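## Task

Get the green foam block onto the counter so it sits directly on the counter top and not on any other object there; leave the other blocks standing, and keep the robot upright and untilted.

## Robot and tools

Robot: TidyBot++, one mobile base (0.54 m long, 0.50 m wide, 0.38 m high, four powered casters) carrying a single seven-joint arm with a two-finger gripper. The shoulder sits 0.12 m ahead of the base centre, 0.68 m up. Segments: upper arm 0.42 m, forearm 0.31 m, hand 0.31 m from wrist to the hand point. The arm starts folded, hand pointing down, sticking out up to 0.08 m past the base front. A downward-pointing hand reaches at most about 0.94 m high, and only near the base. Cameras: base_camera (fixed on the base) and wrist_camera (fisheye, looks along the hand).

Frames: base frame has its origin on the floor below the base centre, x forward, y left, z up, metres. hand_pose is the midpoint between the finger pads in this frame; the hand's own z axis runs out along the fingers, and the fingers close along its y axis. The odometry frame is the base frame as it was when the scene began; base_odometry reports x, y and heading (rad, left positive, -3.142 to 3.142) from wheel turns only, so slip reads as travel. base_tilt is in degrees, forward and right positive.

move: one action per call. Keys: "base", "joints", "target", optional "speeds", plus "cameras" and "blocking". All motions in a call start together.
- base: a dict of relative offsets from where the base last reported itself: translate_m (forward +, -2 to 2 m), strafe_m (left +, -2 to 2 m), rotate_rad (counter-clockwise from above +, -6.3 to 6.3 rad). Translation and strafe are measured along the base axes at command start; the base goes straight to that point.
- joints: absolute angles by name, in radians (gripper unitless). joint_1_rad any angle (positive is clockwise from above, opposite to heading); joint_2_rad -2.249 to 2.249 (0 upper arm vertical, + leans forward); joint_3_rad any angle; joint_4_rad -2.579 to 2.579 (elbow, 0 straight, negative bends forward when joint_3 is 3.14); joint_5_rad any; joint_6_rad -2.099 to 2.099 (wrist); joint_7_rad any (hand down: + is counter-clockwise, at 1.57 fingers open left/right); gripper_pos 0 open to 1 closed, gap about 85 x (1 - gripper_pos) mm. Unbounded joints take the short way, so send steps below half a turn. Done tolerances: ±0.039 for joints 1-4, ±0.095 for 5-7, ±0.03 gripper.
- target: an absolute hand pose, one flat list of seven numbers [x, y, z, qw, qx, qy, qz], metres in the base frame, same format as hand_pose. With target, joints may only contain gripper_pos. The controller chooses joint angles itself, may swing the elbow, curve and overshoot, and does not avoid obstacles. Unreachable poses wander up to 10 s and end in time_out. To fix position, add (wanted - hand_pose) to the last target xyz. To hold still, resend hand_target, not hand_pose.
- speeds: top-speed caps for this call only: translate_m and strafe_m 0.05-0.5 m/s (give one value for a combined move, under one key), rotate_rad 0.1-1.57 rad/s.
- cameras: list of "base_camera", "wrist_camera" or "all"; omitted means all, [] means none.
- blocking: true/omitted returns when everything is at rest; false returns within about 0.5 s while motion continues. A later move overrides only the joints/base it names.
Unknown keys make a call invalid; out-of-range values get it refused. A refusal, or an unrequested stop, cancels the remaining robot calls of that reply.

wait: seconds from 0 to 10, plus cameras; returns state and images, earlier if moves finish. stop: brakes everything still moving (status "stopped"); a braked joint may keep pressing on contact. zoom_image: camera name and region [x0, y0, x1, y1] in image pixels from top-left, at most 504 by 504. finished_scene: scene = current scene number; irreversible, and the goal must hold without the robot.

Result lines: "move" is "done" or the worst status word. base_status, joint_status, hand_status report "moving", "done", "off_target" (rested away, may still push), "contact_stop", "time_out", "not_followed", "torque_fault", "limit_stop_at_motor_heat". "joint command not followed"/"pose unreachable" mean the arm targets were withheld (often self-collision, with "cause:"). on_its_own lists uncommanded behaviour. motor_effort gives percent of max torque per motor, peak in brackets. "pictures" names image order. ARM HIT means the arm struck itself or the base hard. MOTOR HOT appears near 60 °C; at 75 °C the arm goes limp for a while. Base moves time out after 14 s; a blocked base can still say done though short.

Practical notes: grip with gripper_pos 1 (off_target with a reading means something is held). Held loads make the arm sag; correct with targets, never resend the read angle while loaded. When a held block touches a surface, hand_pose stops descending and effort shifts slightly: that is the cue to open. Poses pointing forward low and close to the base go wrong and can hit the base.

Avoid: dropping or releasing a moving block, slamming or hard pushes, squeezing a block still resting on something, yanking or twisting the gripper, driving or turning while the arm is caught above about 0.6 m (tip-over), reaching far out over furniture from the folded pose, sideways swings while stretched out, and prolonged stretched or loaded holds (heat). If the robot leans, retract the arm or back away. Torque faults freeze the arm for 10 s.

Each tool is called after "Call:" in YAML: its name, and indented under it one key for each argument.

## Session

Call:
move:

Scene clock: 0.00 s.
base_odometry: x=+0.000 y=+0.000 heading=+0.000
base_tilt: forward=-0.2 right=-0.5
base_status: not commanded
joint_positions: joint_1_rad=+0.005 joint_2_rad=-0.391 joint_3_rad=+3.170 joint_4_rad=-2.527 joint_5_rad=+0.011 joint_6_rad=-0.920 joint_7_rad=+1.533 gripper_pos=+0.000
joint_status: not commanded
motor_effort: joint_1_rad=+0 joint_2_rad=+1 joint_3_rad=+2 joint_4_rad=+15 joint_5_rad=+1 joint_6_rad=+1 joint_7_rad=-1
hand_pose: x=+0.2509 y=-0.0044 z=+0.5924 quat_wxyz=(-0.001, +0.999, -0.032, +0.043) (m; base frame)
hand_target: x=+0.2504 y=-0.0044 z=+0.5920 quat_wxyz=(-0.001, +0.999, -0.032, +0.042) (m; base frame)
hand_status: not commanded
pictures: base_camera, wrist_camera

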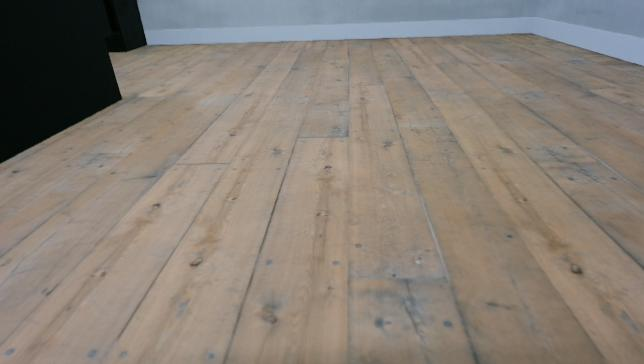

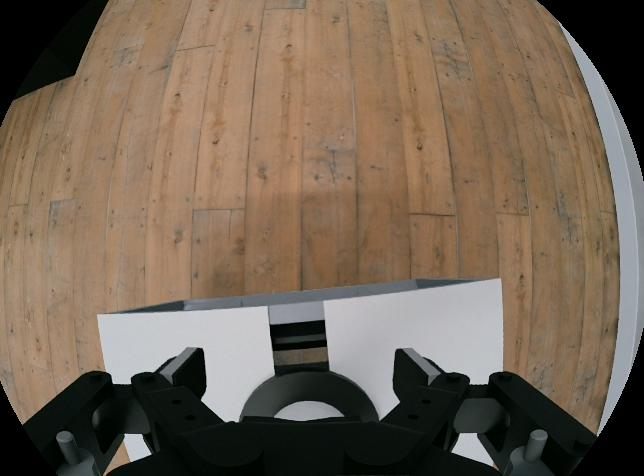

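Call:
move:
  joints: {"joint_6_rad": 0.3}
  cameras: ["wrist_camera"]

Call:
move:
  joints: {"joint_1_rad": -1.3}
  cameras: ["wrist_camera"]

Scene clock: 36.70 s.
move: done
base_odometry: x=+0.000 y=+0.000 heading=+0.000
base_tilt: forward=-0.2 right=-0.4
base_status: not commanded
joint_positions: joint_1_rad=+0.005 joint_2_rad=-0.391 joint_3_rad=+3.170 joint_4_rad=-2.525 joint_5_rad=+0.011 joint_6_rad=+0.250 joint_7_rad=+1.533 gripper_pos=+0.000
joint_status: all done
motor_effort: joint_1_rad=-1(1) joint_2_rad=-4(5) joint_3_rad=+1(1) joint_4_rad=+21(22) joint_5_rad=+1(2) joint_6_rad=+9(9) joint_7_rad=-1(1)
hand_pose: x=+0.5208 y=-0.0119 z=+0.8073 quat_wxyz=(-0.004, +0.808, -0.026, +0.588) (m; base frame)
hand_target: x=+0.5243 y=-0.0120 z=+0.8203 quat_wxyz=(-0.004, +0.794, -0.026, +0.607) (m; base frame)
hand_status: not commanded
pictures: wrist_camera
camera_calibration:
wrist_camera: T_world_to_cam=[[-0.0758236, -0.996887, -0.0216313, 0.0399964], [-0.338979, 0.0461724, -0.93966, 0.987807], [0.937733, -0.0639158, -0.341425, -0.0755281], [0, 0, 0, 1]] pos_world=[0.408704, -0.010565, 0.903281]

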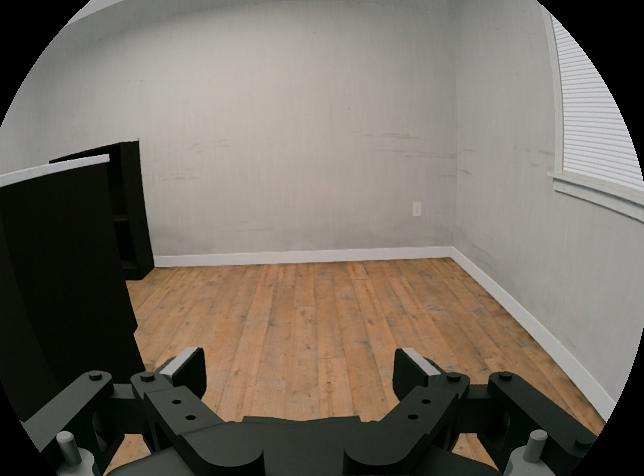

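Scene clock: 39.27 s.
move: done
base_odometry: x=+0.000 y=+0.000 heading=+0.000
base_tilt: forward=-0.2 right=-0.4
base_status: not commanded
joint_positions: joint_1_rad=-1.289 joint_2_rad=-0.391 joint_3_rad=+3.170 joint_4_rad=-2.525 joint_5_rad=+0.011 joint_6_rad=+0.250 joint_7_rad=+1.533 gripper_pos=+0.000
joint_status: all done
motor_effort: joint_1_rad=+0(2) joint_2_rad=-4(5) joint_3_rad=+0(2) joint_4_rad=+22(22) joint_5_rad=+1(2) joint_6_rad=+9(9) joint_7_rad=-1(1)
hand_pose: x=+0.2403 y=+0.3832 z=+0.8074 quat_wxyz=(-0.358, +0.661, +0.466, +0.467) (m; base frame)
hand_target: x=+0.2371 y=+0.3879 z=+0.8203 quat_wxyz=(-0.372, +0.647, +0.462, +0.480) (m; base frame)
hand_status: not commanded
pictures: wrist_camera
camera_calibration:
wrist_camera: T_world_to_cam=[[0.938127, -0.345616, -0.0216071, -0.0806594], [-0.13708, -0.313338, -0.939696, 0.963787], [0.318004, 0.884516, -0.341328, -0.00188449], [0, 0, 0, 1]] pos_world=[0.208384, 0.275781, 0.903281]

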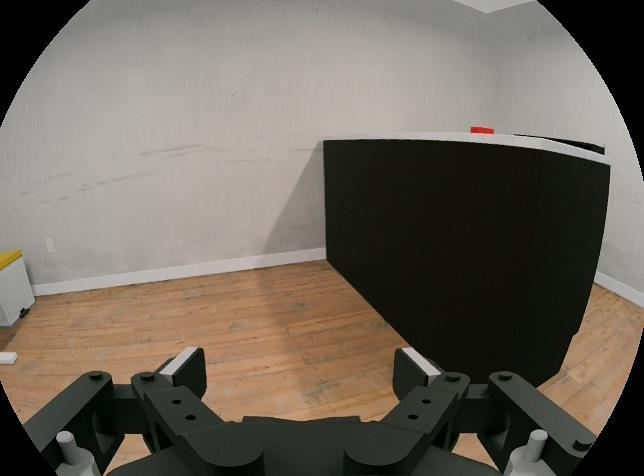

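Call:
move:
  joints: {"joint_1_rad": -2.4}
  cameras: ["wrist_camera"]

Call:
move:
  joints: {"joint_1_rad": 2.6}
  cameras: ["wrist_camera"]

Call:
move:
  joints: {"joint_1_rad": 1.3}
  cameras: ["wrist_camera"]

Scene clock: 52.87 s.
move: done
base_odometry: x=+0.000 y=+0.000 heading=+0.000
base_tilt: forward=-0.2 right=-0.4
base_status: not commanded
joint_positions: joint_1_rad=-2.389 joint_2_rad=-0.391 joint_3_rad=+3.170 joint_4_rad=-2.525 joint_5_rad=+0.011 joint_6_rad=+0.250 joint_7_rad=+1.533 gripper_pos=+0.000
joint_status: all done
motor_effort: joint_1_rad=-1(2) joint_2_rad=-4(5) joint_3_rad=+1(1) joint_4_rad=+22(22) joint_5_rad=+1(2) joint_6_rad=+9(9) joint_7_rad=-1(1)
hand_pose: x=-0.1675 y=+0.2819 z=+0.8074 quat_wxyz=(-0.549, +0.320, +0.743, +0.211) (m; base frame)
hand_target: x=-0.1731 y=+0.2812 z=+0.8203 quat_wxyz=(-0.568, +0.310, +0.732, +0.214) (m; base frame)
hand_status: not commanded
pictures: wrist_camera
camera_calibration:
wrist_camera: T_world_to_cam=[[0.733432, 0.679417, -0.0216863, -0.056266], [0.217, -0.264247, -0.939726, 0.921655], [-0.644196, 0.684519, -0.341241, 0.112524], [0, 0, 0, 1]] pos_world=[-0.0862439, 0.204748, 0.90328]

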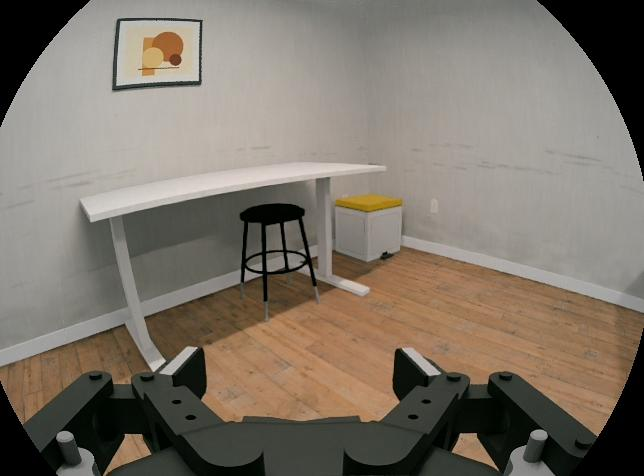

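Scene clock: 55.43 s.
move: done
base_odometry: x=+0.000 y=+0.000 heading=+0.000
base_tilt: forward=-0.2 right=-0.4
base_status: not commanded
joint_positions: joint_1_rad=-3.672 joint_2_rad=-0.391 joint_3_rad=+3.170 joint_4_rad=-2.525 joint_5_rad=+0.011 joint_6_rad=+0.250 joint_7_rad=+1.533 gripper_pos=+0.000
joint_status: all done
motor_effort: joint_1_rad=+0(1) joint_2_rad=-4(5) joint_3_rad=+1(2) joint_4_rad=+21(22) joint_5_rad=+1(2) joint_6_rad=+9(9) joint_7_rad=-1(1)
hand_pose: x=-0.2326 y=-0.1948 z=+0.8074 quat_wxyz=(-0.566, -0.188, +0.786, -0.160) (m; base frame)
hand_target: x=-0.2335 y=-0.2004 z=+0.8203 quat_wxyz=(-0.583, -0.189, +0.772, -0.168) (m; base frame)
hand_status: not commanded
pictures: wrist_camera
camera_calibration:
wrist_camera: T_world_to_cam=[[-0.443501, 0.896014, -0.0215801, 0.0837739], [0.314889, 0.133228, -0.939731, 0.910015], [-0.839137, -0.423567, -0.341232, 0.135693], [0, 0, 0, 1]] pos_world=[-0.135535, -0.138827, 0.903281]

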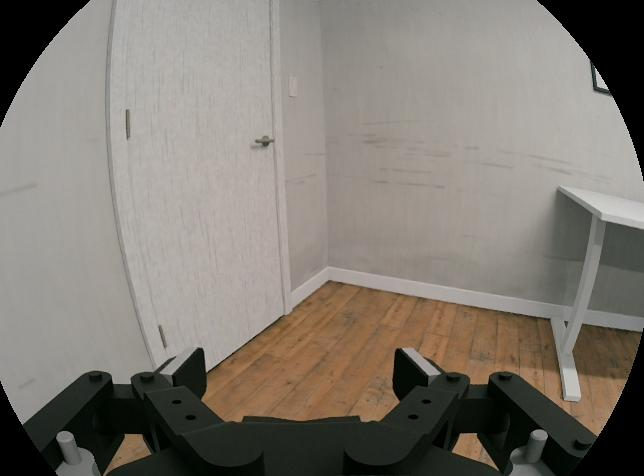

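Scene clock: 58.00 s.
move: done
base_odometry: x=+0.000 y=+0.000 heading=+0.000
base_tilt: forward=-0.2 right=-0.5
base_status: not commanded
joint_positions: joint_1_rad=-4.972 joint_2_rad=-0.391 joint_3_rad=+3.170 joint_4_rad=-2.525 joint_5_rad=+0.011 joint_6_rad=+0.250 joint_7_rad=+1.533 gripper_pos=+0.000
joint_status: all done
motor_effort: joint_1_rad=-1(2) joint_2_rad=-4(5) joint_3_rad=+0(1) joint_4_rad=+21(22) joint_5_rad=+1(2) joint_6_rad=+9(9) joint_7_rad=-1(1)
hand_pose: x=+0.2126 y=-0.3909 z=+0.8074 quat_wxyz=(-0.354, -0.626, +0.512, -0.470) (m; base frame)
hand_target: x=+0.2178 y=-0.3933 z=+0.8203 quat_wxyz=(-0.363, -0.618, +0.500, -0.487) (m; base frame)
hand_status: not commanded
pictures: wrist_camera
camera_calibration:
wrist_camera: T_world_to_cam=[[-0.982023, -0.187511, -0.0216797, 0.147924], [-0.0439959, 0.339064, -0.939734, 0.952703], [0.183561, -0.921887, -0.341218, 0.0140276], [0, 0, 0, 1]] pos_world=[0.184605, -0.282358, 0.90328]

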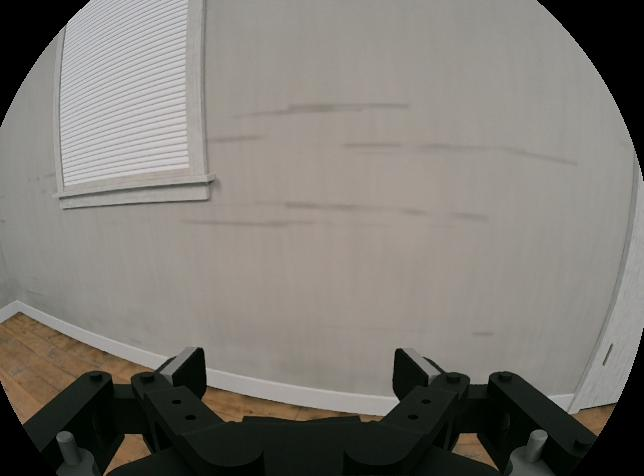

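Call:
move:
  joints: {"joint_1_rad": -1.3, "joint_2_rad": -0.3, "joint_4_rad": -1.2, "joint_6_rad": -1.0}
  cameras: ["wrist_camera"]

Scene clock: 72.97 s.
move: done
base_odometry: x=+0.000 y=+0.000 heading=+0.000
base_tilt: forward=-0.2 right=-0.4
base_status: not commanded
joint_positions: joint_1_rad=-7.572 joint_2_rad=-0.317 joint_3_rad=+3.170 joint_4_rad=-1.212 joint_5_rad=+0.011 joint_6_rad=-0.930 joint_7_rad=+1.533 gripper_pos=+0.000
joint_status: all done
motor_effort: joint_1_rad=+0(2) joint_2_rad=-6(10) joint_3_rad=+0(1) joint_4_rad=+20(25) joint_5_rad=+1(2) joint_6_rad=+9(10) joint_7_rad=-1(1)
hand_pose: x=+0.2512 y=+0.3944 z=+1.1998 quat_wxyz=(+0.369, -0.649, -0.452, -0.488) (m; base frame)
hand_target: x=+0.2469 y=+0.3968 z=+1.1786 quat_wxyz=(+0.353, -0.665, -0.469, -0.462) (m; base frame)
hand_status: not commanded
pictures: wrist_camera
camera_calibration:
wrist_camera: T_world_to_cam=[[0.934031, -0.356437, -0.0231943, -0.0713353], [-0.122681, -0.25914, -0.958017, 1.33462], [0.335463, 0.897663, -0.285773, 0.0425267], [0, 0, 0, 1]] pos_world=[0.216096, 0.282253, 1.28909]

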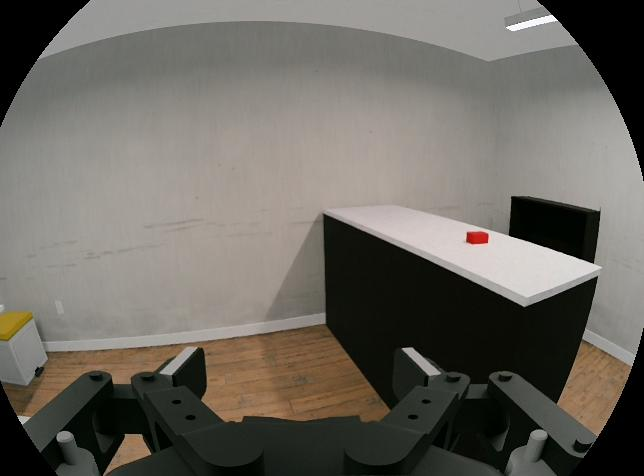

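Call:
zoom_image:
  camera: "wrist_camera"
  region: [400, 180, 644, 340]

Call:
zoom_image:
  camera: "wrist_camera"
  region: [0, 270, 120, 400]

Scaled by 2.066.

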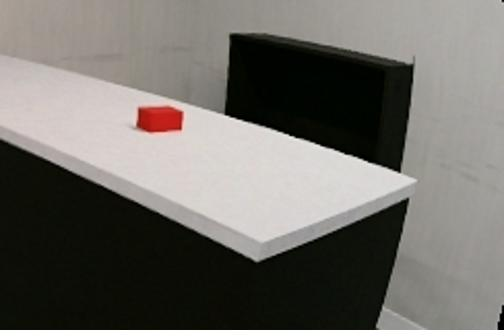

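Scaled by 3.877.

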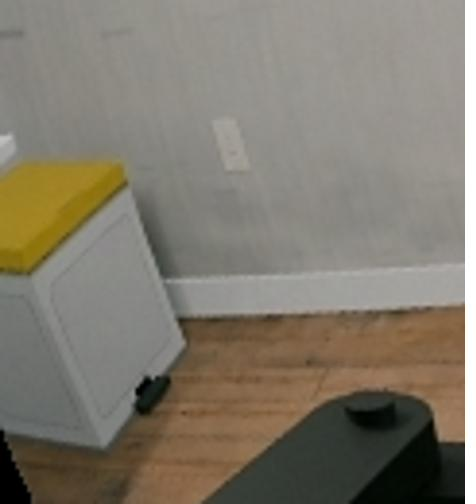

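Call:
move:
  joints: {"joint_1_rad": -2.4}
  cameras: ["wrist_camera"]

Call:
move:
  joints: {"joint_1_rad": -0.4}
  cameras: ["wrist_camera"]

Scene clock: 91.07 s.
move: done
base_odometry: x=+0.000 y=+0.000 heading=+0.000
base_tilt: forward=-0.2 right=-0.4
base_status: not commanded
joint_positions: joint_1_rad=-8.672 joint_2_rad=-0.314 joint_3_rad=+3.170 joint_4_rad=-1.212 joint_5_rad=+0.011 joint_6_rad=-0.933 joint_7_rad=+1.533 gripper_pos=+0.000
joint_status: all done
motor_effort: joint_1_rad=+0(2) joint_2_rad=-6(7) joint_3_rad=+0(2) joint_4_rad=+20(21) joint_5_rad=+1(2) joint_6_rad=+9(9) joint_7_rad=-1(1)
hand_pose: x=-0.1736 y=+0.2977 z=+1.1976 quat_wxyz=(+0.567, -0.318, -0.727, -0.223) (m; base frame)
hand_target: x=-0.1766 y=+0.2940 z=+1.1786 quat_wxyz=(+0.543, -0.322, -0.747, -0.210) (m; base frame)
hand_status: not commanded
pictures: wrist_camera
camera_calibration:
wrist_camera: T_world_to_cam=[[0.74145, 0.670623, -0.0227368, -0.0488106], [0.179562, -0.230948, -0.956253, 1.29721], [-0.646536, 0.704931, -0.291655, 0.165123], [0, 0, 0, 1]] pos_world=[-0.0899815, 0.215921, 1.28751]

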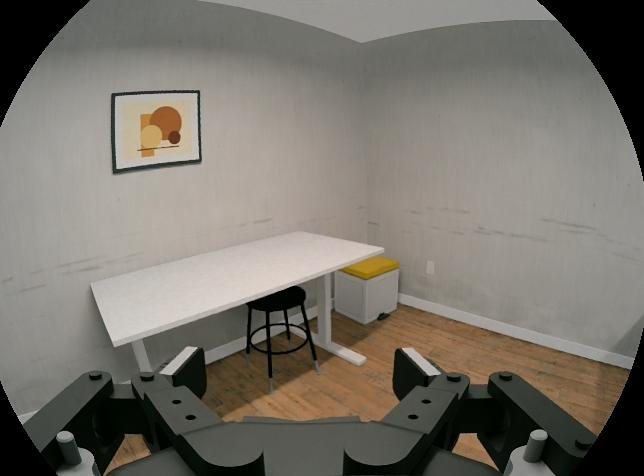

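Scene clock: 94.17 s.
move: done
base_odometry: x=+0.000 y=+0.000 heading=+0.000
base_tilt: forward=-0.2 right=-0.5
base_status: not commanded
joint_positions: joint_1_rad=-6.694 joint_2_rad=-0.311 joint_3_rad=+3.170 joint_4_rad=-1.212 joint_5_rad=+0.011 joint_6_rad=-0.933 joint_7_rad=+1.533 gripper_pos=+0.000
joint_status: all done
motor_effort: joint_1_rad=-1(2) joint_2_rad=-6(7) joint_3_rad=+0(2) joint_4_rad=+20(21) joint_5_rad=+0(2) joint_6_rad=+9(9) joint_7_rad=-1(1)
hand_pose: x=+0.5093 y=+0.1512 z=+1.1966 quat_wxyz=(+0.125, -0.782, -0.134, -0.595) (m; base frame)
hand_target: x=+0.5093 y=+0.1464 z=+1.1786 quat_wxyz=(+0.117, -0.803, -0.133, -0.570) (m; base frame)
hand_status: not commanded
pictures: wrist_camera
camera_calibration:
wrist_camera: T_world_to_cam=[[0.322063, -0.94645, -0.0225443, 0.000990005], [-0.285289, -0.0743183, -0.955556, 1.35206], [0.90271, 0.314181, -0.293946, -0.0176104], [0, 0, 0, 1]] pos_world=[0.401307, 0.106953, 1.28682]

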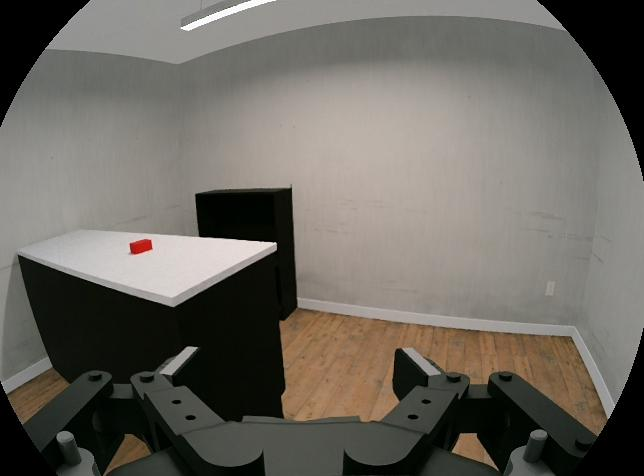

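Call:
move:
  base: {"translate_m": 1.6, "rotate_rad": 0.9}
  joints: {"joint_1_rad": 0.0}

Scene clock: 115.73 s.
move: done
base_odometry: x=+1.600 y=+0.000 heading=+0.900
base_tilt: forward=-0.2 right=-0.4
base_status: done
joint_positions: joint_1_rad=-6.293 joint_2_rad=-0.303 joint_3_rad=+3.170 joint_4_rad=-1.209 joint_5_rad=+0.011 joint_6_rad=-0.934 joint_7_rad=+1.533 gripper_pos=+0.000
joint_status: all done
motor_effort: joint_1_rad=+0(2) joint_2_rad=-6(9) joint_3_rad=+1(2) joint_4_rad=+20(21) joint_5_rad=+0(2) joint_6_rad=+9(9) joint_7_rad=-1(1)
hand_pose: x=+0.5410 y=-0.0132 z=+1.1946 quat_wxyz=(+0.004, -0.795, +0.025, -0.606) (m; base frame)
hand_target: x=+0.5355 y=-0.0171 z=+1.1786 quat_wxyz=(+0.001, -0.813, +0.029, -0.582) (m; base frame)
hand_status: not commanded
pictures: base_camera, wrist_camera
camera_calibration:
wrist_camera: T_world_to_cam=[[-0.0733827, -0.99706, -0.0220367, 0.0477809], [-0.297353, 0.0429655, -0.9538, 1.353], [0.951943, -0.0634398, -0.299632, -0.0200331], [0, 0, 0, 1]] pos_world=[0.424894, -0.0117625, 1.28554]

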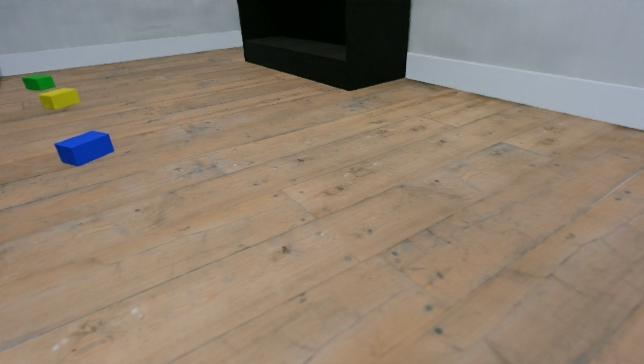

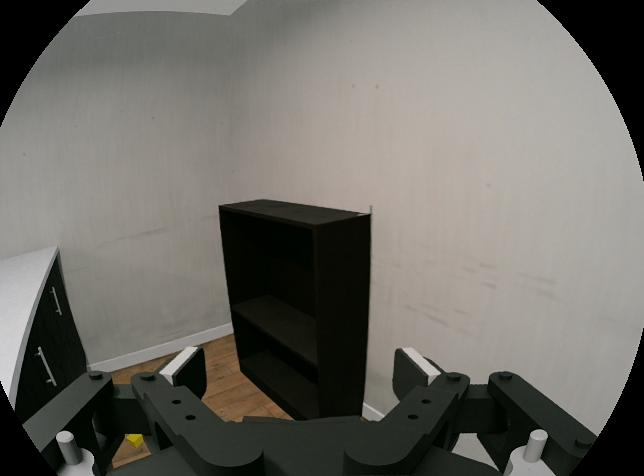

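Call:
zoom_image:
  camera: "base_camera"
  region: [0, 50, 160, 190]

Scaled by 3.150.

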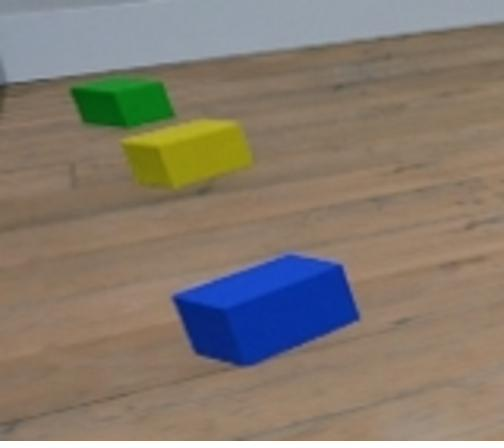

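Call:
move:
  base: {"translate_m": 0.748, "strafe_m": -0.3, "rotate_rad": 2.2416}

Scene clock: 284.13 s.
move: done
base_odometry: x=+2.300 y=+0.400 heading=-3.141
base_tilt: forward=-0.2 right=-0.4
base_status: done
joint_positions: joint_1_rad=-6.290 joint_2_rad=-0.303 joint_3_rad=+3.170 joint_4_rad=-1.208 joint_5_rad=+0.011 joint_6_rad=-0.934 joint_7_rad=+1.533 gripper_pos=+0.000
joint_status: not commanded
motor_effort: joint_1_rad=-1(2) joint_2_rad=-6(9) joint_3_rad=-1(2) joint_4_rad=+20(21) joint_5_rad=+0(2) joint_6_rad=+9(9) joint_7_rad=-1(1)
hand_pose: x=+0.5408 y=-0.0143 z=+1.1950 quat_wxyz=(+0.003, -0.795, +0.026, -0.606) (m; base frame)
hand_target: x=+0.5355 y=-0.0171 z=+1.1786 quat_wxyz=(+0.001, -0.813, +0.029, -0.582) (m; base frame)
hand_status: not commanded
pictures: base_camera, wrist_camera
camera_calibration:
wrist_camera: T_world_to_cam=[[-0.0760036, -0.996862, -0.0221212, 0.0482025], [-0.296753, 0.0437942, -0.95395, 1.35327], [0.951925, -0.0659391, -0.29915, -0.0203196], [0, 0, 0, 1]] pos_world=[0.424592, -0.0125539, 1.28594]

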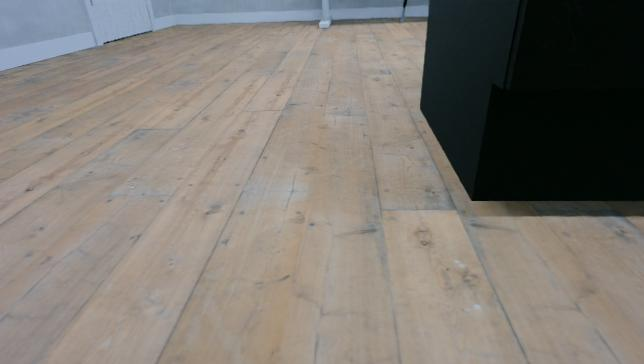

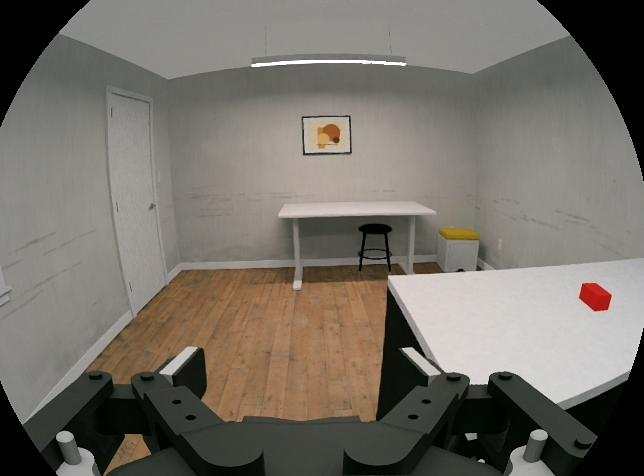

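Call:
move:
  base: {"strafe_m": -1.3}

Scene clock: 294.40 s.
move: done
base_odometry: x=+2.300 y=+1.700 heading=+3.141
base_tilt: forward=-0.2 right=-0.4
base_status: done
joint_positions: joint_1_rad=-6.290 joint_2_rad=-0.303 joint_3_rad=+3.170 joint_4_rad=-1.208 joint_5_rad=+0.011 joint_6_rad=-0.934 joint_7_rad=+1.533 gripper_pos=+0.000
joint_status: not commanded
motor_effort: joint_1_rad=-1(1) joint_2_rad=-7(7) joint_3_rad=+0(3) joint_4_rad=+20(21) joint_5_rad=+1(2) joint_6_rad=+9(9) joint_7_rad=-1(1)
hand_pose: x=+0.5408 y=-0.0145 z=+1.1950 quat_wxyz=(+0.003, -0.795, +0.026, -0.606) (m; base frame)
hand_target: x=+0.5355 y=-0.0171 z=+1.1786 quat_wxyz=(+0.001, -0.813, +0.029, -0.582) (m; base frame)
hand_status: not commanded
pictures: base_camera, wrist_camera
camera_calibration:
wrist_camera: T_world_to_cam=[[-0.0764104, -0.996832, -0.0220925, 0.0481407], [-0.296728, 0.0438874, -0.953953, 1.35327], [0.9519, -0.0663364, -0.299142, -0.0203378], [0, 0, 0, 1]] pos_world=[0.424592, -0.0127525, 1.28594]

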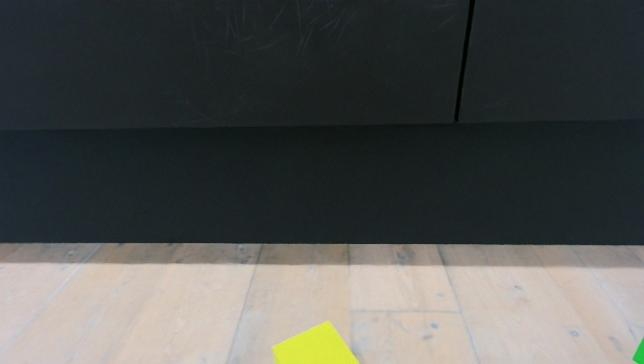

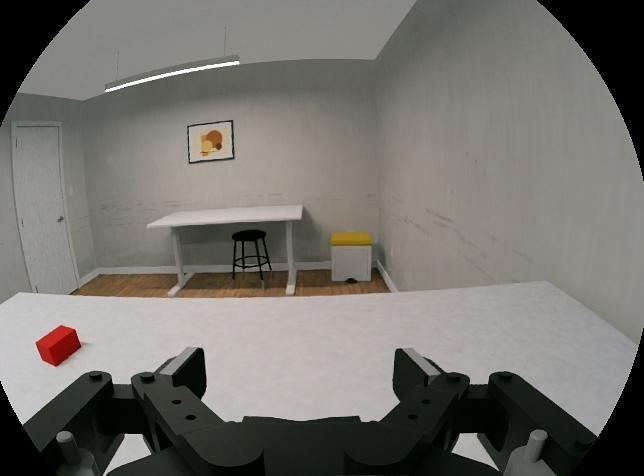

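Call:
move:
  base: {"strafe_m": -0.38}
  joints: {"joint_1_rad": 0.0, "joint_2_rad": -0.3, "joint_3_rad": 3.14, "joint_4_rad": -1.7, "joint_5_rad": 0.0, "joint_6_rad": -1.4, "joint_7_rad": 1.57}

Scene clock: 345.03 s.
move: done
base_odometry: x=+2.300 y=+2.080 heading=+3.141
base_tilt: forward=-0.2 right=-0.5
base_status: done
joint_positions: joint_1_rad=-6.288 joint_2_rad=-0.303 joint_3_rad=+3.162 joint_4_rad=-1.681 joint_5_rad=+0.011 joint_6_rad=-1.335 joint_7_rad=+1.533 gripper_pos=+0.000
joint_status: all done
motor_effort: joint_1_rad=+0(2) joint_2_rad=-6(9) joint_3_rad=+0(3) joint_4_rad=+21(25) joint_5_rad=+2(3) joint_6_rad=+4(9) joint_7_rad=-1(2)
hand_pose: x=+0.4313 y=-0.0075 z=+0.8603 quat_wxyz=(+0.000, -0.977, +0.026, -0.212) (m; base frame)
hand_target: x=+0.4087 y=+0.0019 z=+0.8439 quat_wxyz=(+0.000, -0.985, +0.000, -0.170) (m; base frame)
hand_status: not commanded
pictures: base_camera, wrist_camera
camera_calibration:
wrist_camera: T_world_to_cam=[[-0.0646612, -0.997519, 0.0278521, -0.00859563], [-0.922214, 0.0490704, -0.383553, 0.780218], [0.381235, -0.0504866, -0.923099, 0.76731], [0, 0, 0, 1]] pos_world=[0.426447, -0.00812104, 1.0078]

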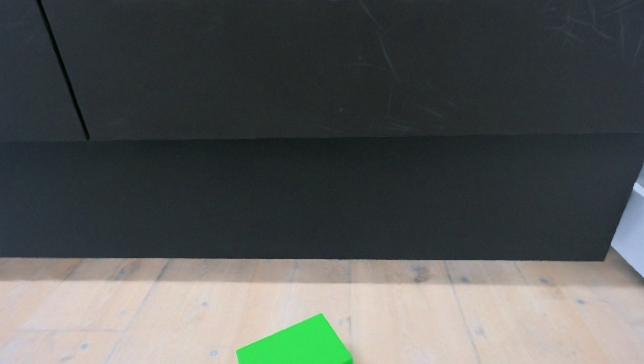

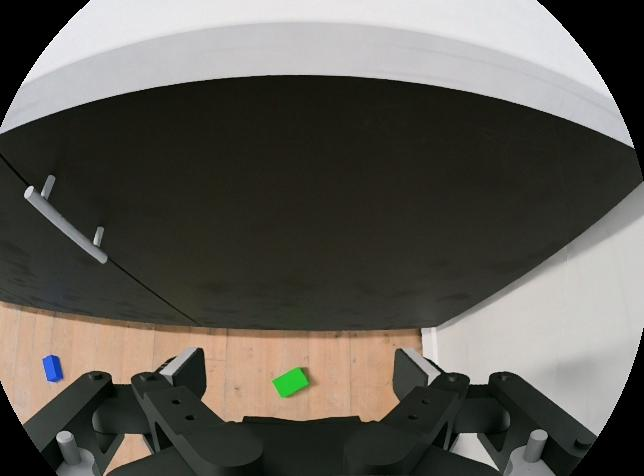

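Call:
zoom_image:
  camera: "wrist_camera"
  region: [240, 340, 340, 420]

Call:
zoom_image:
  camera: "base_camera"
  region: [220, 290, 370, 364]

Scaled by 5.040.

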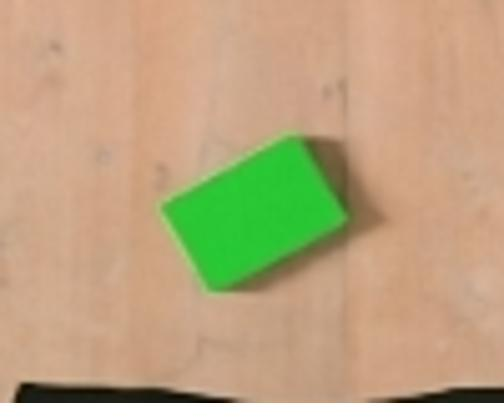

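Scaled by 3.360.

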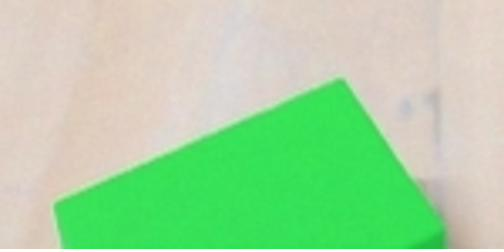

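Call:
move:
  base: {"translate_m": -0.07}
  joints: {"joint_1_rad": -0.077, "joint_2_rad": -0.3, "joint_4_rad": -2.45, "joint_6_rad": -0.95, "joint_7_rad": 0.40}
  cameras: []

Call:
move:
  joints: {"joint_1_rad": -0.077, "joint_2_rad": 1.10, "joint_3_rad": 3.12, "joint_4_rad": -2.0, "joint_5_rad": 0.0, "joint_6_rad": -0.1, "joint_7_rad": 0.40}

Scene clock: 536.27 s.
move: done
base_odometry: x=+2.371 y=+2.080 heading=+3.141
base_tilt: forward=-0.2 right=-0.4
base_status: done
joint_positions: joint_1_rad=-6.348 joint_2_rad=-0.306 joint_3_rad=+3.161 joint_4_rad=-2.431 joint_5_rad=+0.011 joint_6_rad=-1.010 joint_7_rad=+0.468 gripper_pos=+0.000
joint_status: all done
motor_effort: joint_1_rad=-1(2) joint_2_rad=-2(10) joint_3_rad=+0(1) joint_4_rad=+16(21) joint_5_rad=+0(2) joint_6_rad=+0(4) joint_7_rad=-1(2)
hand_pose: x=+0.2615 y=+0.0056 z=+0.6063 quat_wxyz=(+0.000, -0.865, +0.502, -0.003) (m; base frame)
hand_target: x=+0.2701 y=+0.0132 z=+0.6007 quat_wxyz=(+0.012, -0.854, +0.519, -0.017) (m; base frame)
hand_status: not commanded
pictures: none
No camera images: "cameras" was empty.

Scene clock: 538.93 s.
move: done
base_odometry: x=+2.371 y=+2.080 heading=+3.141
base_tilt: forward=-0.2 right=-0.5
base_status: not commanded
joint_positions: joint_1_rad=-6.348 joint_2_rad=+1.082 joint_3_rad=+3.145 joint_4_rad=-2.017 joint_5_rad=+0.011 joint_6_rad=-0.164 joint_7_rad=+0.467 gripper_pos=+0.000
joint_status: all done
motor_effort: joint_1_rad=+0(1) joint_2_rad=-32(35) joint_3_rad=-1(1) joint_4_rad=+2(18) joint_5_rad=+0(2) joint_6_rad=-1(1) joint_7_rad=-1(2)
hand_pose: x=+0.4654 y=+0.0213 z=+0.2563 quat_wxyz=(-0.035, -0.869, +0.492, +0.049) (m; base frame)
hand_target: x=+0.4866 y=+0.0417 z=+0.2482 quat_wxyz=(-0.009, -0.856, +0.515, +0.029) (m; base frame)
hand_status: not commanded
pictures: base_camera, wrist_camera
camera_calibration:
wrist_camera: T_world_to_cam=[[-0.843381, -0.515675, 0.150952, 0.359799], [-0.508614, 0.85677, 0.0851891, 0.248702], [-0.173261, -0.00492934, -0.984864, 0.471077], [0, 0, 0, 1]] pos_world=[0.511561, -0.0252182, 0.388447]

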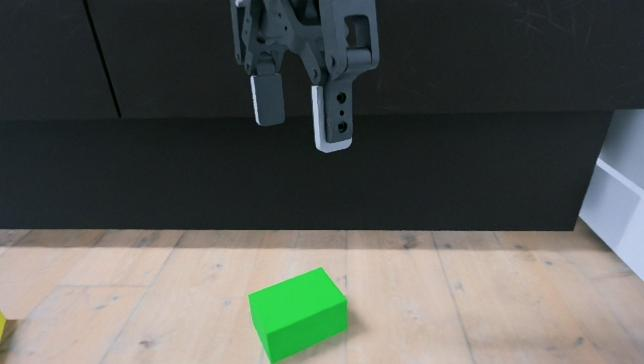

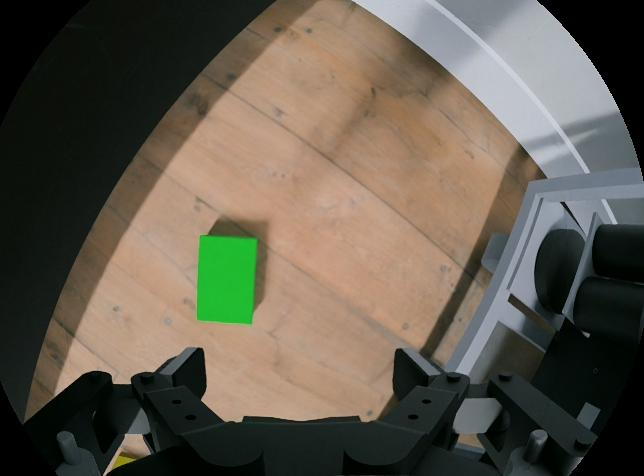

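Call:
move:
  joints: {"joint_1_rad": -0.123, "joint_2_rad": 1.374, "joint_4_rad": -1.812, "joint_6_rad": 0.107, "joint_7_rad": 0.303}

Scene clock: 617.17 s.
move: done
base_odometry: x=+2.371 y=+2.080 heading=+3.141
base_tilt: forward=-0.2 right=-0.5
base_status: not commanded
joint_positions: joint_1_rad=-6.396 joint_2_rad=+1.359 joint_3_rad=+3.144 joint_4_rad=-1.830 joint_5_rad=+0.011 joint_6_rad=+0.044 joint_7_rad=+0.371 gripper_pos=+0.000
joint_status: all done
motor_effort: joint_1_rad=-1(1) joint_2_rad=-35(38) joint_3_rad=-1(1) joint_4_rad=+0(3) joint_5_rad=+1(2) joint_6_rad=+0(1) joint_7_rad=-1(1)
hand_pose: x=+0.5116 y=+0.0445 z=+0.1449 quat_wxyz=(-0.002, -0.858, +0.513, +0.001) (m; base frame)
hand_target: x=+0.5321 y=+0.0658 z=+0.1398 quat_wxyz=(+0.028, -0.841, +0.540, -0.017) (m; base frame)
hand_status: not commanded
pictures: base_camera, wrist_camera
camera_calibration:
wrist_camera: T_world_to_cam=[[-0.877918, -0.476622, 0.045731, 0.458725], [-0.475485, 0.879072, 0.0338587, 0.251334], [-0.0563387, 0.00798075, -0.99838, 0.311024], [0, 0, 0, 1]] pos_world=[0.539752, -0.00478455, 0.281032]

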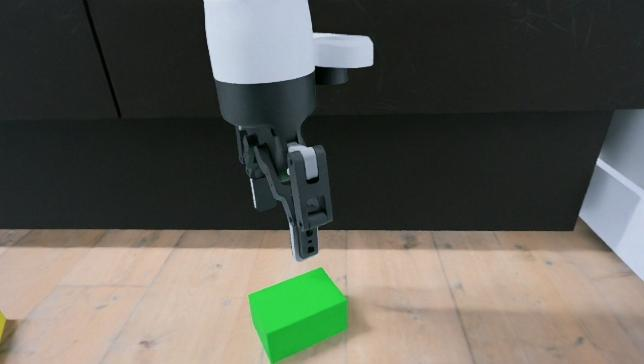

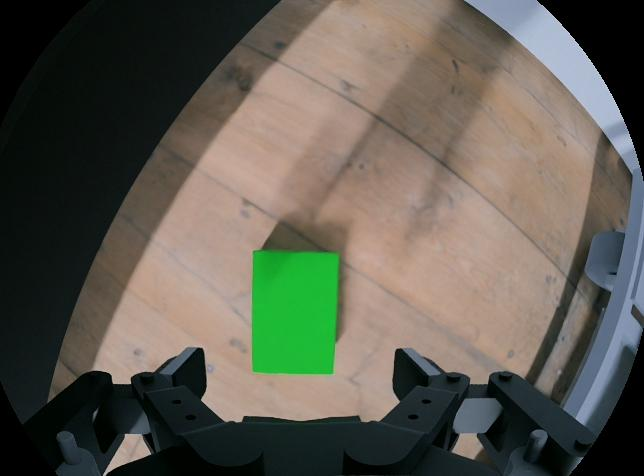

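Call:
move:
  joints: {"joint_2_rad": 1.519, "joint_4_rad": -1.688, "joint_6_rad": 0.131}

Scene clock: 655.30 s.
move: done
base_odometry: x=+2.371 y=+2.080 heading=+3.141
base_tilt: forward=-0.2 right=-0.5
base_status: not commanded
joint_positions: joint_1_rad=-6.396 joint_2_rad=+1.506 joint_3_rad=+3.144 joint_4_rad=-1.703 joint_5_rad=+0.011 joint_6_rad=+0.073 joint_7_rad=+0.369 gripper_pos=+0.000
joint_status: all done
motor_effort: joint_1_rad=-1(1) joint_2_rad=-36(38) joint_3_rad=+0(1) joint_4_rad=+0(2) joint_5_rad=+1(2) joint_6_rad=+0(1) joint_7_rad=-1(1)
hand_pose: x=+0.5168 y=+0.0452 z=+0.0839 quat_wxyz=(+0.001, -0.858, +0.513, -0.003) (m; base frame)
hand_target: x=+0.5340 y=+0.0662 z=+0.0797 quat_wxyz=(+0.029, -0.840, +0.541, -0.018) (m; base frame)
hand_status: not commanded
pictures: base_camera, wrist_camera
camera_calibration:
wrist_camera: T_world_to_cam=[[-0.878963, -0.47546, 0.036916, 0.467599], [-0.474567, 0.879688, 0.0306006, 0.255104], [-0.047024, 0.00937769, -0.99885, 0.245586], [0, 0, 0, 1]] pos_world=[0.543614, -0.00439038, 0.220235]

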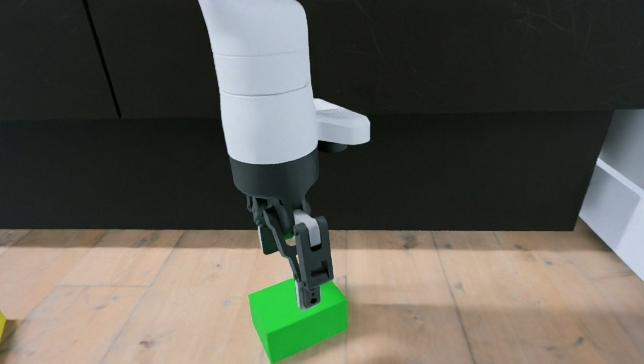

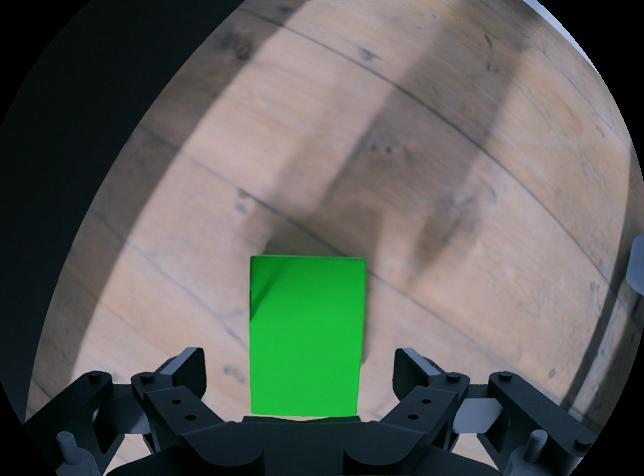

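Call:
move:
  joints: {"joint_2_rad": 1.645, "joint_4_rad": -1.562, "joint_6_rad": 0.128}

Scene clock: 677.10 s.
move: off_target
base_odometry: x=+2.371 y=+2.080 heading=+3.141
base_tilt: forward=-0.2 right=-0.5
base_status: not commanded
joint_positions: joint_1_rad=-6.394 joint_2_rad=+1.576 joint_3_rad=+3.143 joint_4_rad=-1.611 joint_5_rad=+0.011 joint_6_rad=+0.080 joint_7_rad=+0.369 gripper_pos=+0.000
joint_status: joint_2_rad off_target (ended at +1.576, target +1.645); joint_4_rad off_target (ended at -1.611, target -1.562); the others done
motor_effort: joint_1_rad=-3(5) joint_2_rad=-24(37) joint_3_rad=-6(9) joint_4_rad=+14(18) joint_5_rad=+1(2) joint_6_rad=+12(16) joint_7_rad=-1(2)
hand_pose: x=+0.5341 y=+0.0469 z=+0.0547 quat_wxyz=(+0.010, -0.858, +0.514, -0.014) (m; base frame)
hand_target: x=+0.5326 y=+0.0660 z=+0.0267 quat_wxyz=(+0.028, -0.840, +0.542, -0.017) (m; base frame)
hand_status: not commanded
pictures: base_camera, wrist_camera
camera_calibration:
wrist_camera: T_world_to_cam=[[-0.880473, -0.474012, 0.00890059, 0.486933], [-0.473779, 0.880417, 0.0199786, 0.262748], [-0.0173063, 0.0133737, -0.999761, 0.201174], [0, 0, 0, 1]] pos_world=[0.556697, -0.00320631, 0.191543]

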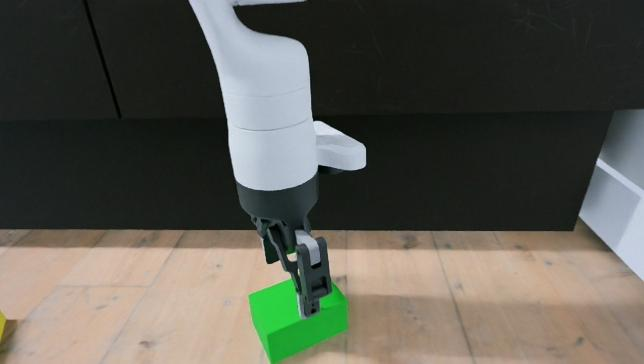

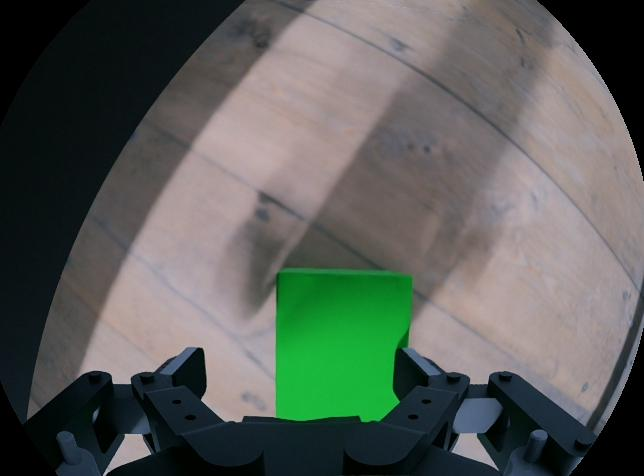

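Call:
move:
  joints: {"joint_2_rad": 1.519, "joint_4_rad": -1.688, "joint_6_rad": 0.131}

Scene clock: 743.20 s.
move: done
base_odometry: x=+2.371 y=+2.080 heading=+3.141
base_tilt: forward=-0.2 right=-0.5
base_status: not commanded
joint_positions: joint_1_rad=-6.401 joint_2_rad=+1.516 joint_3_rad=+3.134 joint_4_rad=-1.675 joint_5_rad=+0.011 joint_6_rad=+0.107 joint_7_rad=+0.368 gripper_pos=+0.000
joint_status: all done
motor_effort: joint_1_rad=+0(4) joint_2_rad=-36(38) joint_3_rad=+0(6) joint_4_rad=+1(12) joint_5_rad=+1(2) joint_6_rad=+1(10) joint_7_rad=-1(1)
hand_pose: x=+0.5376 y=+0.0562 z=+0.0801 quat_wxyz=(+0.021, -0.859, +0.511, -0.020) (m; base frame)
hand_target: x=+0.5340 y=+0.0662 z=+0.0797 quat_wxyz=(+0.029, -0.840, +0.541, -0.018) (m; base frame)
hand_status: not commanded
pictures: base_camera, wrist_camera
camera_calibration:
wrist_camera: T_world_to_cam=[[-0.877505, -0.479344, -0.0146628, 0.49472], [-0.47956, 0.877254, 0.021144, 0.258979], [0.00272774, 0.0255857, -0.999669, 0.215026], [0, 0, 0, 1]] pos_world=[0.557729, 0.00444886, 0.216733]

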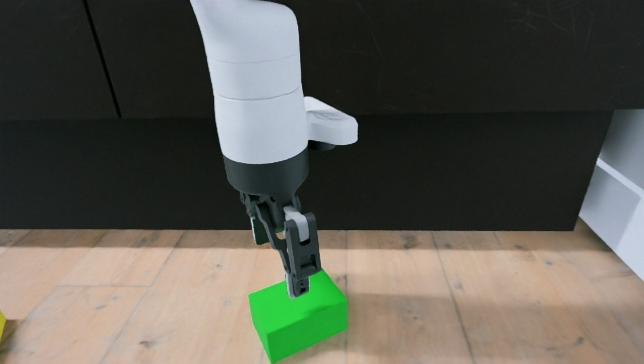

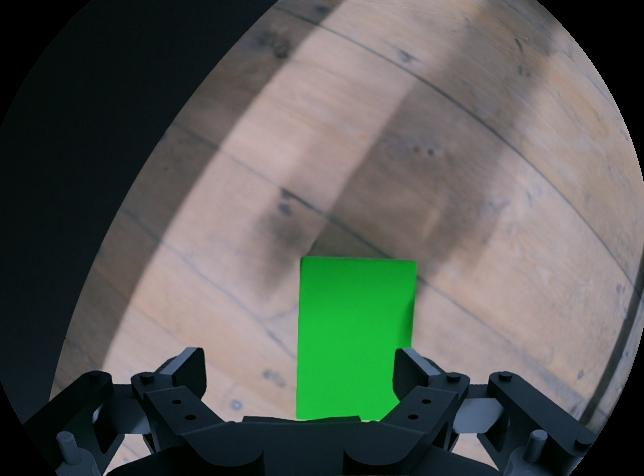

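Call:
move:
  joints: {"joint_1_rad": -0.12, "joint_2_rad": 1.40, "joint_3_rad": 3.12, "joint_4_rad": -1.80, "joint_6_rad": 0.05}
  cameras: []

Call:
move:
  joints: {"joint_2_rad": 1.482, "joint_4_rad": -1.722, "joint_6_rad": 0.124}
  cameras: []

Call:
move:
  joints: {"joint_2_rad": 1.518, "joint_4_rad": -1.690, "joint_6_rad": 0.128}
  cameras: []

Call:
move:
  joints: {"joint_2_rad": 1.553, "joint_4_rad": -1.657, "joint_6_rad": 0.130}

Scene clock: 795.13 s.
move: done
base_odometry: x=+2.371 y=+2.080 heading=+3.141
base_tilt: forward=-0.2 right=-0.5
base_status: not commanded
joint_positions: joint_1_rad=-6.401 joint_2_rad=+1.390 joint_3_rad=+3.134 joint_4_rad=-1.786 joint_5_rad=+0.011 joint_6_rad=+0.094 joint_7_rad=+0.368 gripper_pos=+0.000
joint_status: all done
motor_effort: joint_1_rad=+0(1) joint_2_rad=-36(38) joint_3_rad=-1(2) joint_4_rad=+1(2) joint_5_rad=+1(2) joint_6_rad=+1(1) joint_7_rad=-1(1)
hand_pose: x=+0.5373 y=+0.0560 z=+0.1329 quat_wxyz=(+0.022, -0.859, +0.511, -0.021) (m; base frame)
hand_target: x=+0.5080 y=+0.0616 z=+0.1286 quat_wxyz=(+0.005, -0.841, +0.541, +0.010) (m; base frame)
hand_status: not commanded
pictures: none
No camera images: "cameras" was empty.

Scene clock: 796.07 s.
move: done
base_odometry: x=+2.371 y=+2.080 heading=+3.141
base_tilt: forward=-0.2 right=-0.5
base_status: not commanded
joint_positions: joint_1_rad=-6.401 joint_2_rad=+1.468 joint_3_rad=+3.134 joint_4_rad=-1.732 joint_5_rad=+0.011 joint_6_rad=+0.097 joint_7_rad=+0.368 gripper_pos=+0.000
joint_status: all done
motor_effort: joint_1_rad=+0(1) joint_2_rad=-36(39) joint_3_rad=+0(1) joint_4_rad=+0(2) joint_5_rad=+1(2) joint_6_rad=+1(2) joint_7_rad=-1(1)
hand_pose: x=+0.5278 y=+0.0550 z=+0.1003 quat_wxyz=(+0.015, -0.859, +0.511, -0.013) (m; base frame)
hand_target: x=+0.5328 y=+0.0648 z=+0.0951 quat_wxyz=(+0.028, -0.840, +0.542, -0.017) (m; base frame)
hand_status: not commanded
pictures: none
No camera images: "cameras" was empty.

Scene clock: 796.80 s.
move: done
base_odometry: x=+2.371 y=+2.080 heading=+3.141
base_tilt: forward=-0.2 right=-0.4
base_status: not commanded
joint_positions: joint_1_rad=-6.401 joint_2_rad=+1.498 joint_3_rad=+3.134 joint_4_rad=-1.701 joint_5_rad=+0.011 joint_6_rad=+0.097 joint_7_rad=+0.368 gripper_pos=+0.000
joint_status: all done
motor_effort: joint_1_rad=+0(1) joint_2_rad=-35(37) joint_3_rad=-1(2) joint_4_rad=+1(1) joint_5_rad=+1(2) joint_6_rad=+1(1) joint_7_rad=-1(1)
hand_pose: x=+0.5294 y=+0.0552 z=+0.0875 quat_wxyz=(+0.016, -0.859, +0.511, -0.013) (m; base frame)
hand_target: x=+0.5327 y=+0.0648 z=+0.0801 quat_wxyz=(+0.028, -0.839, +0.542, -0.017) (m; base frame)
hand_status: not commanded
pictures: none
No camera images: "cameras" was empty.

Scene clock: 797.53 s.
move: done
base_odometry: x=+2.371 y=+2.080 heading=+3.141
base_tilt: forward=-0.2 right=-0.5
base_status: not commanded
joint_positions: joint_1_rad=-6.401 joint_2_rad=+1.533 joint_3_rad=+3.134 joint_4_rad=-1.668 joint_5_rad=+0.011 joint_6_rad=+0.097 joint_7_rad=+0.368 gripper_pos=+0.000
joint_status: all done
motor_effort: joint_1_rad=-1(1) joint_2_rad=-36(37) joint_3_rad=-1(1) joint_4_rad=+1(1) joint_5_rad=+1(2) joint_6_rad=+1(2) joint_7_rad=-1(1)
hand_pose: x=+0.5290 y=+0.0551 z=+0.0728 quat_wxyz=(+0.015, -0.859, +0.512, -0.012) (m; base frame)
hand_target: x=+0.5326 y=+0.0648 z=+0.0654 quat_wxyz=(+0.028, -0.839, +0.543, -0.017) (m; base frame)
hand_status: not commanded
pictures: base_camera, wrist_camera
camera_calibration:
wrist_camera: T_world_to_cam=[[-0.877601, -0.479383, 0.00294082, 0.485447], [-0.479123, 0.877297, 0.0281404, 0.255196], [-0.01607, 0.0232871, -0.9996, 0.217925], [0, 0, 0, 1]] pos_world=[0.551801, 0.00375768, 0.209229]

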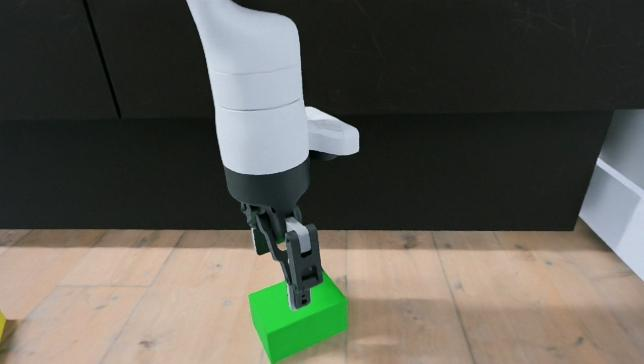

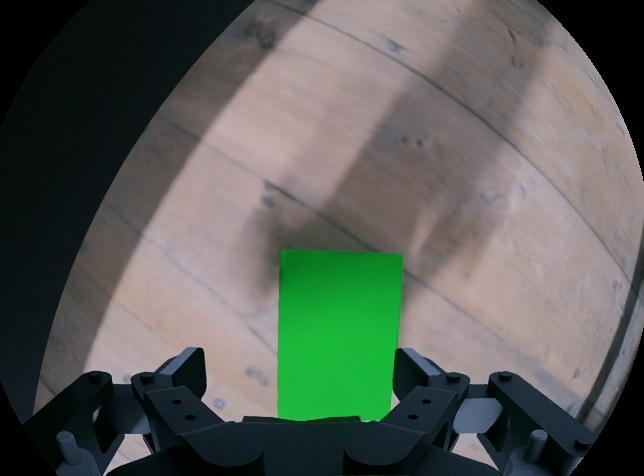

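Call:
move:
  joints: {"joint_1_rad": -0.082, "joint_6_rad": 0.025}

Scene clock: 820.03 s.
move: done
base_odometry: x=+2.371 y=+2.080 heading=+3.141
base_tilt: forward=-0.2 right=-0.5
base_status: not commanded
joint_positions: joint_1_rad=-6.368 joint_2_rad=+1.535 joint_3_rad=+3.134 joint_4_rad=-1.667 joint_5_rad=+0.011 joint_6_rad=+0.047 joint_7_rad=+0.368 gripper_pos=+0.000
joint_status: all done
motor_effort: joint_1_rad=+0(2) joint_2_rad=-35(37) joint_3_rad=-1(2) joint_4_rad=+1(1) joint_5_rad=+1(2) joint_6_rad=+0(1) joint_7_rad=-1(1)
hand_pose: x=+0.5145 y=+0.0402 z=+0.0721 quat_wxyz=(-0.001, -0.851, +0.525, +0.008) (m; base frame)
hand_target: x=+0.5022 y=+0.0464 z=+0.0651 quat_wxyz=(-0.005, -0.829, +0.558, +0.024) (m; base frame)
hand_status: not commanded
pictures: base_camera, wrist_camera
camera_calibration:
wrist_camera: T_world_to_cam=[[-0.891155, -0.450876, 0.0505297, 0.4679], [-0.448852, 0.892386, 0.04667, 0.243732], [-0.0661344, 0.0189099, -0.997632, 0.243107], [0, 0, 0, 1]] pos_world=[0.542449, -0.0111358, 0.207513]

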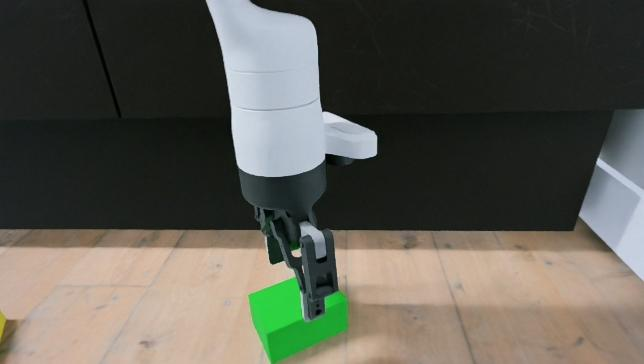

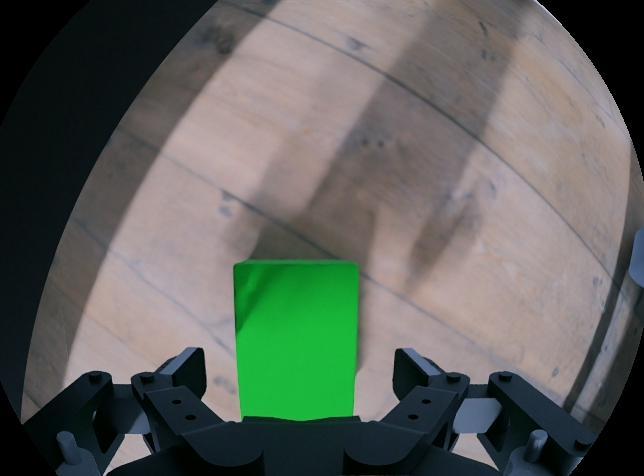

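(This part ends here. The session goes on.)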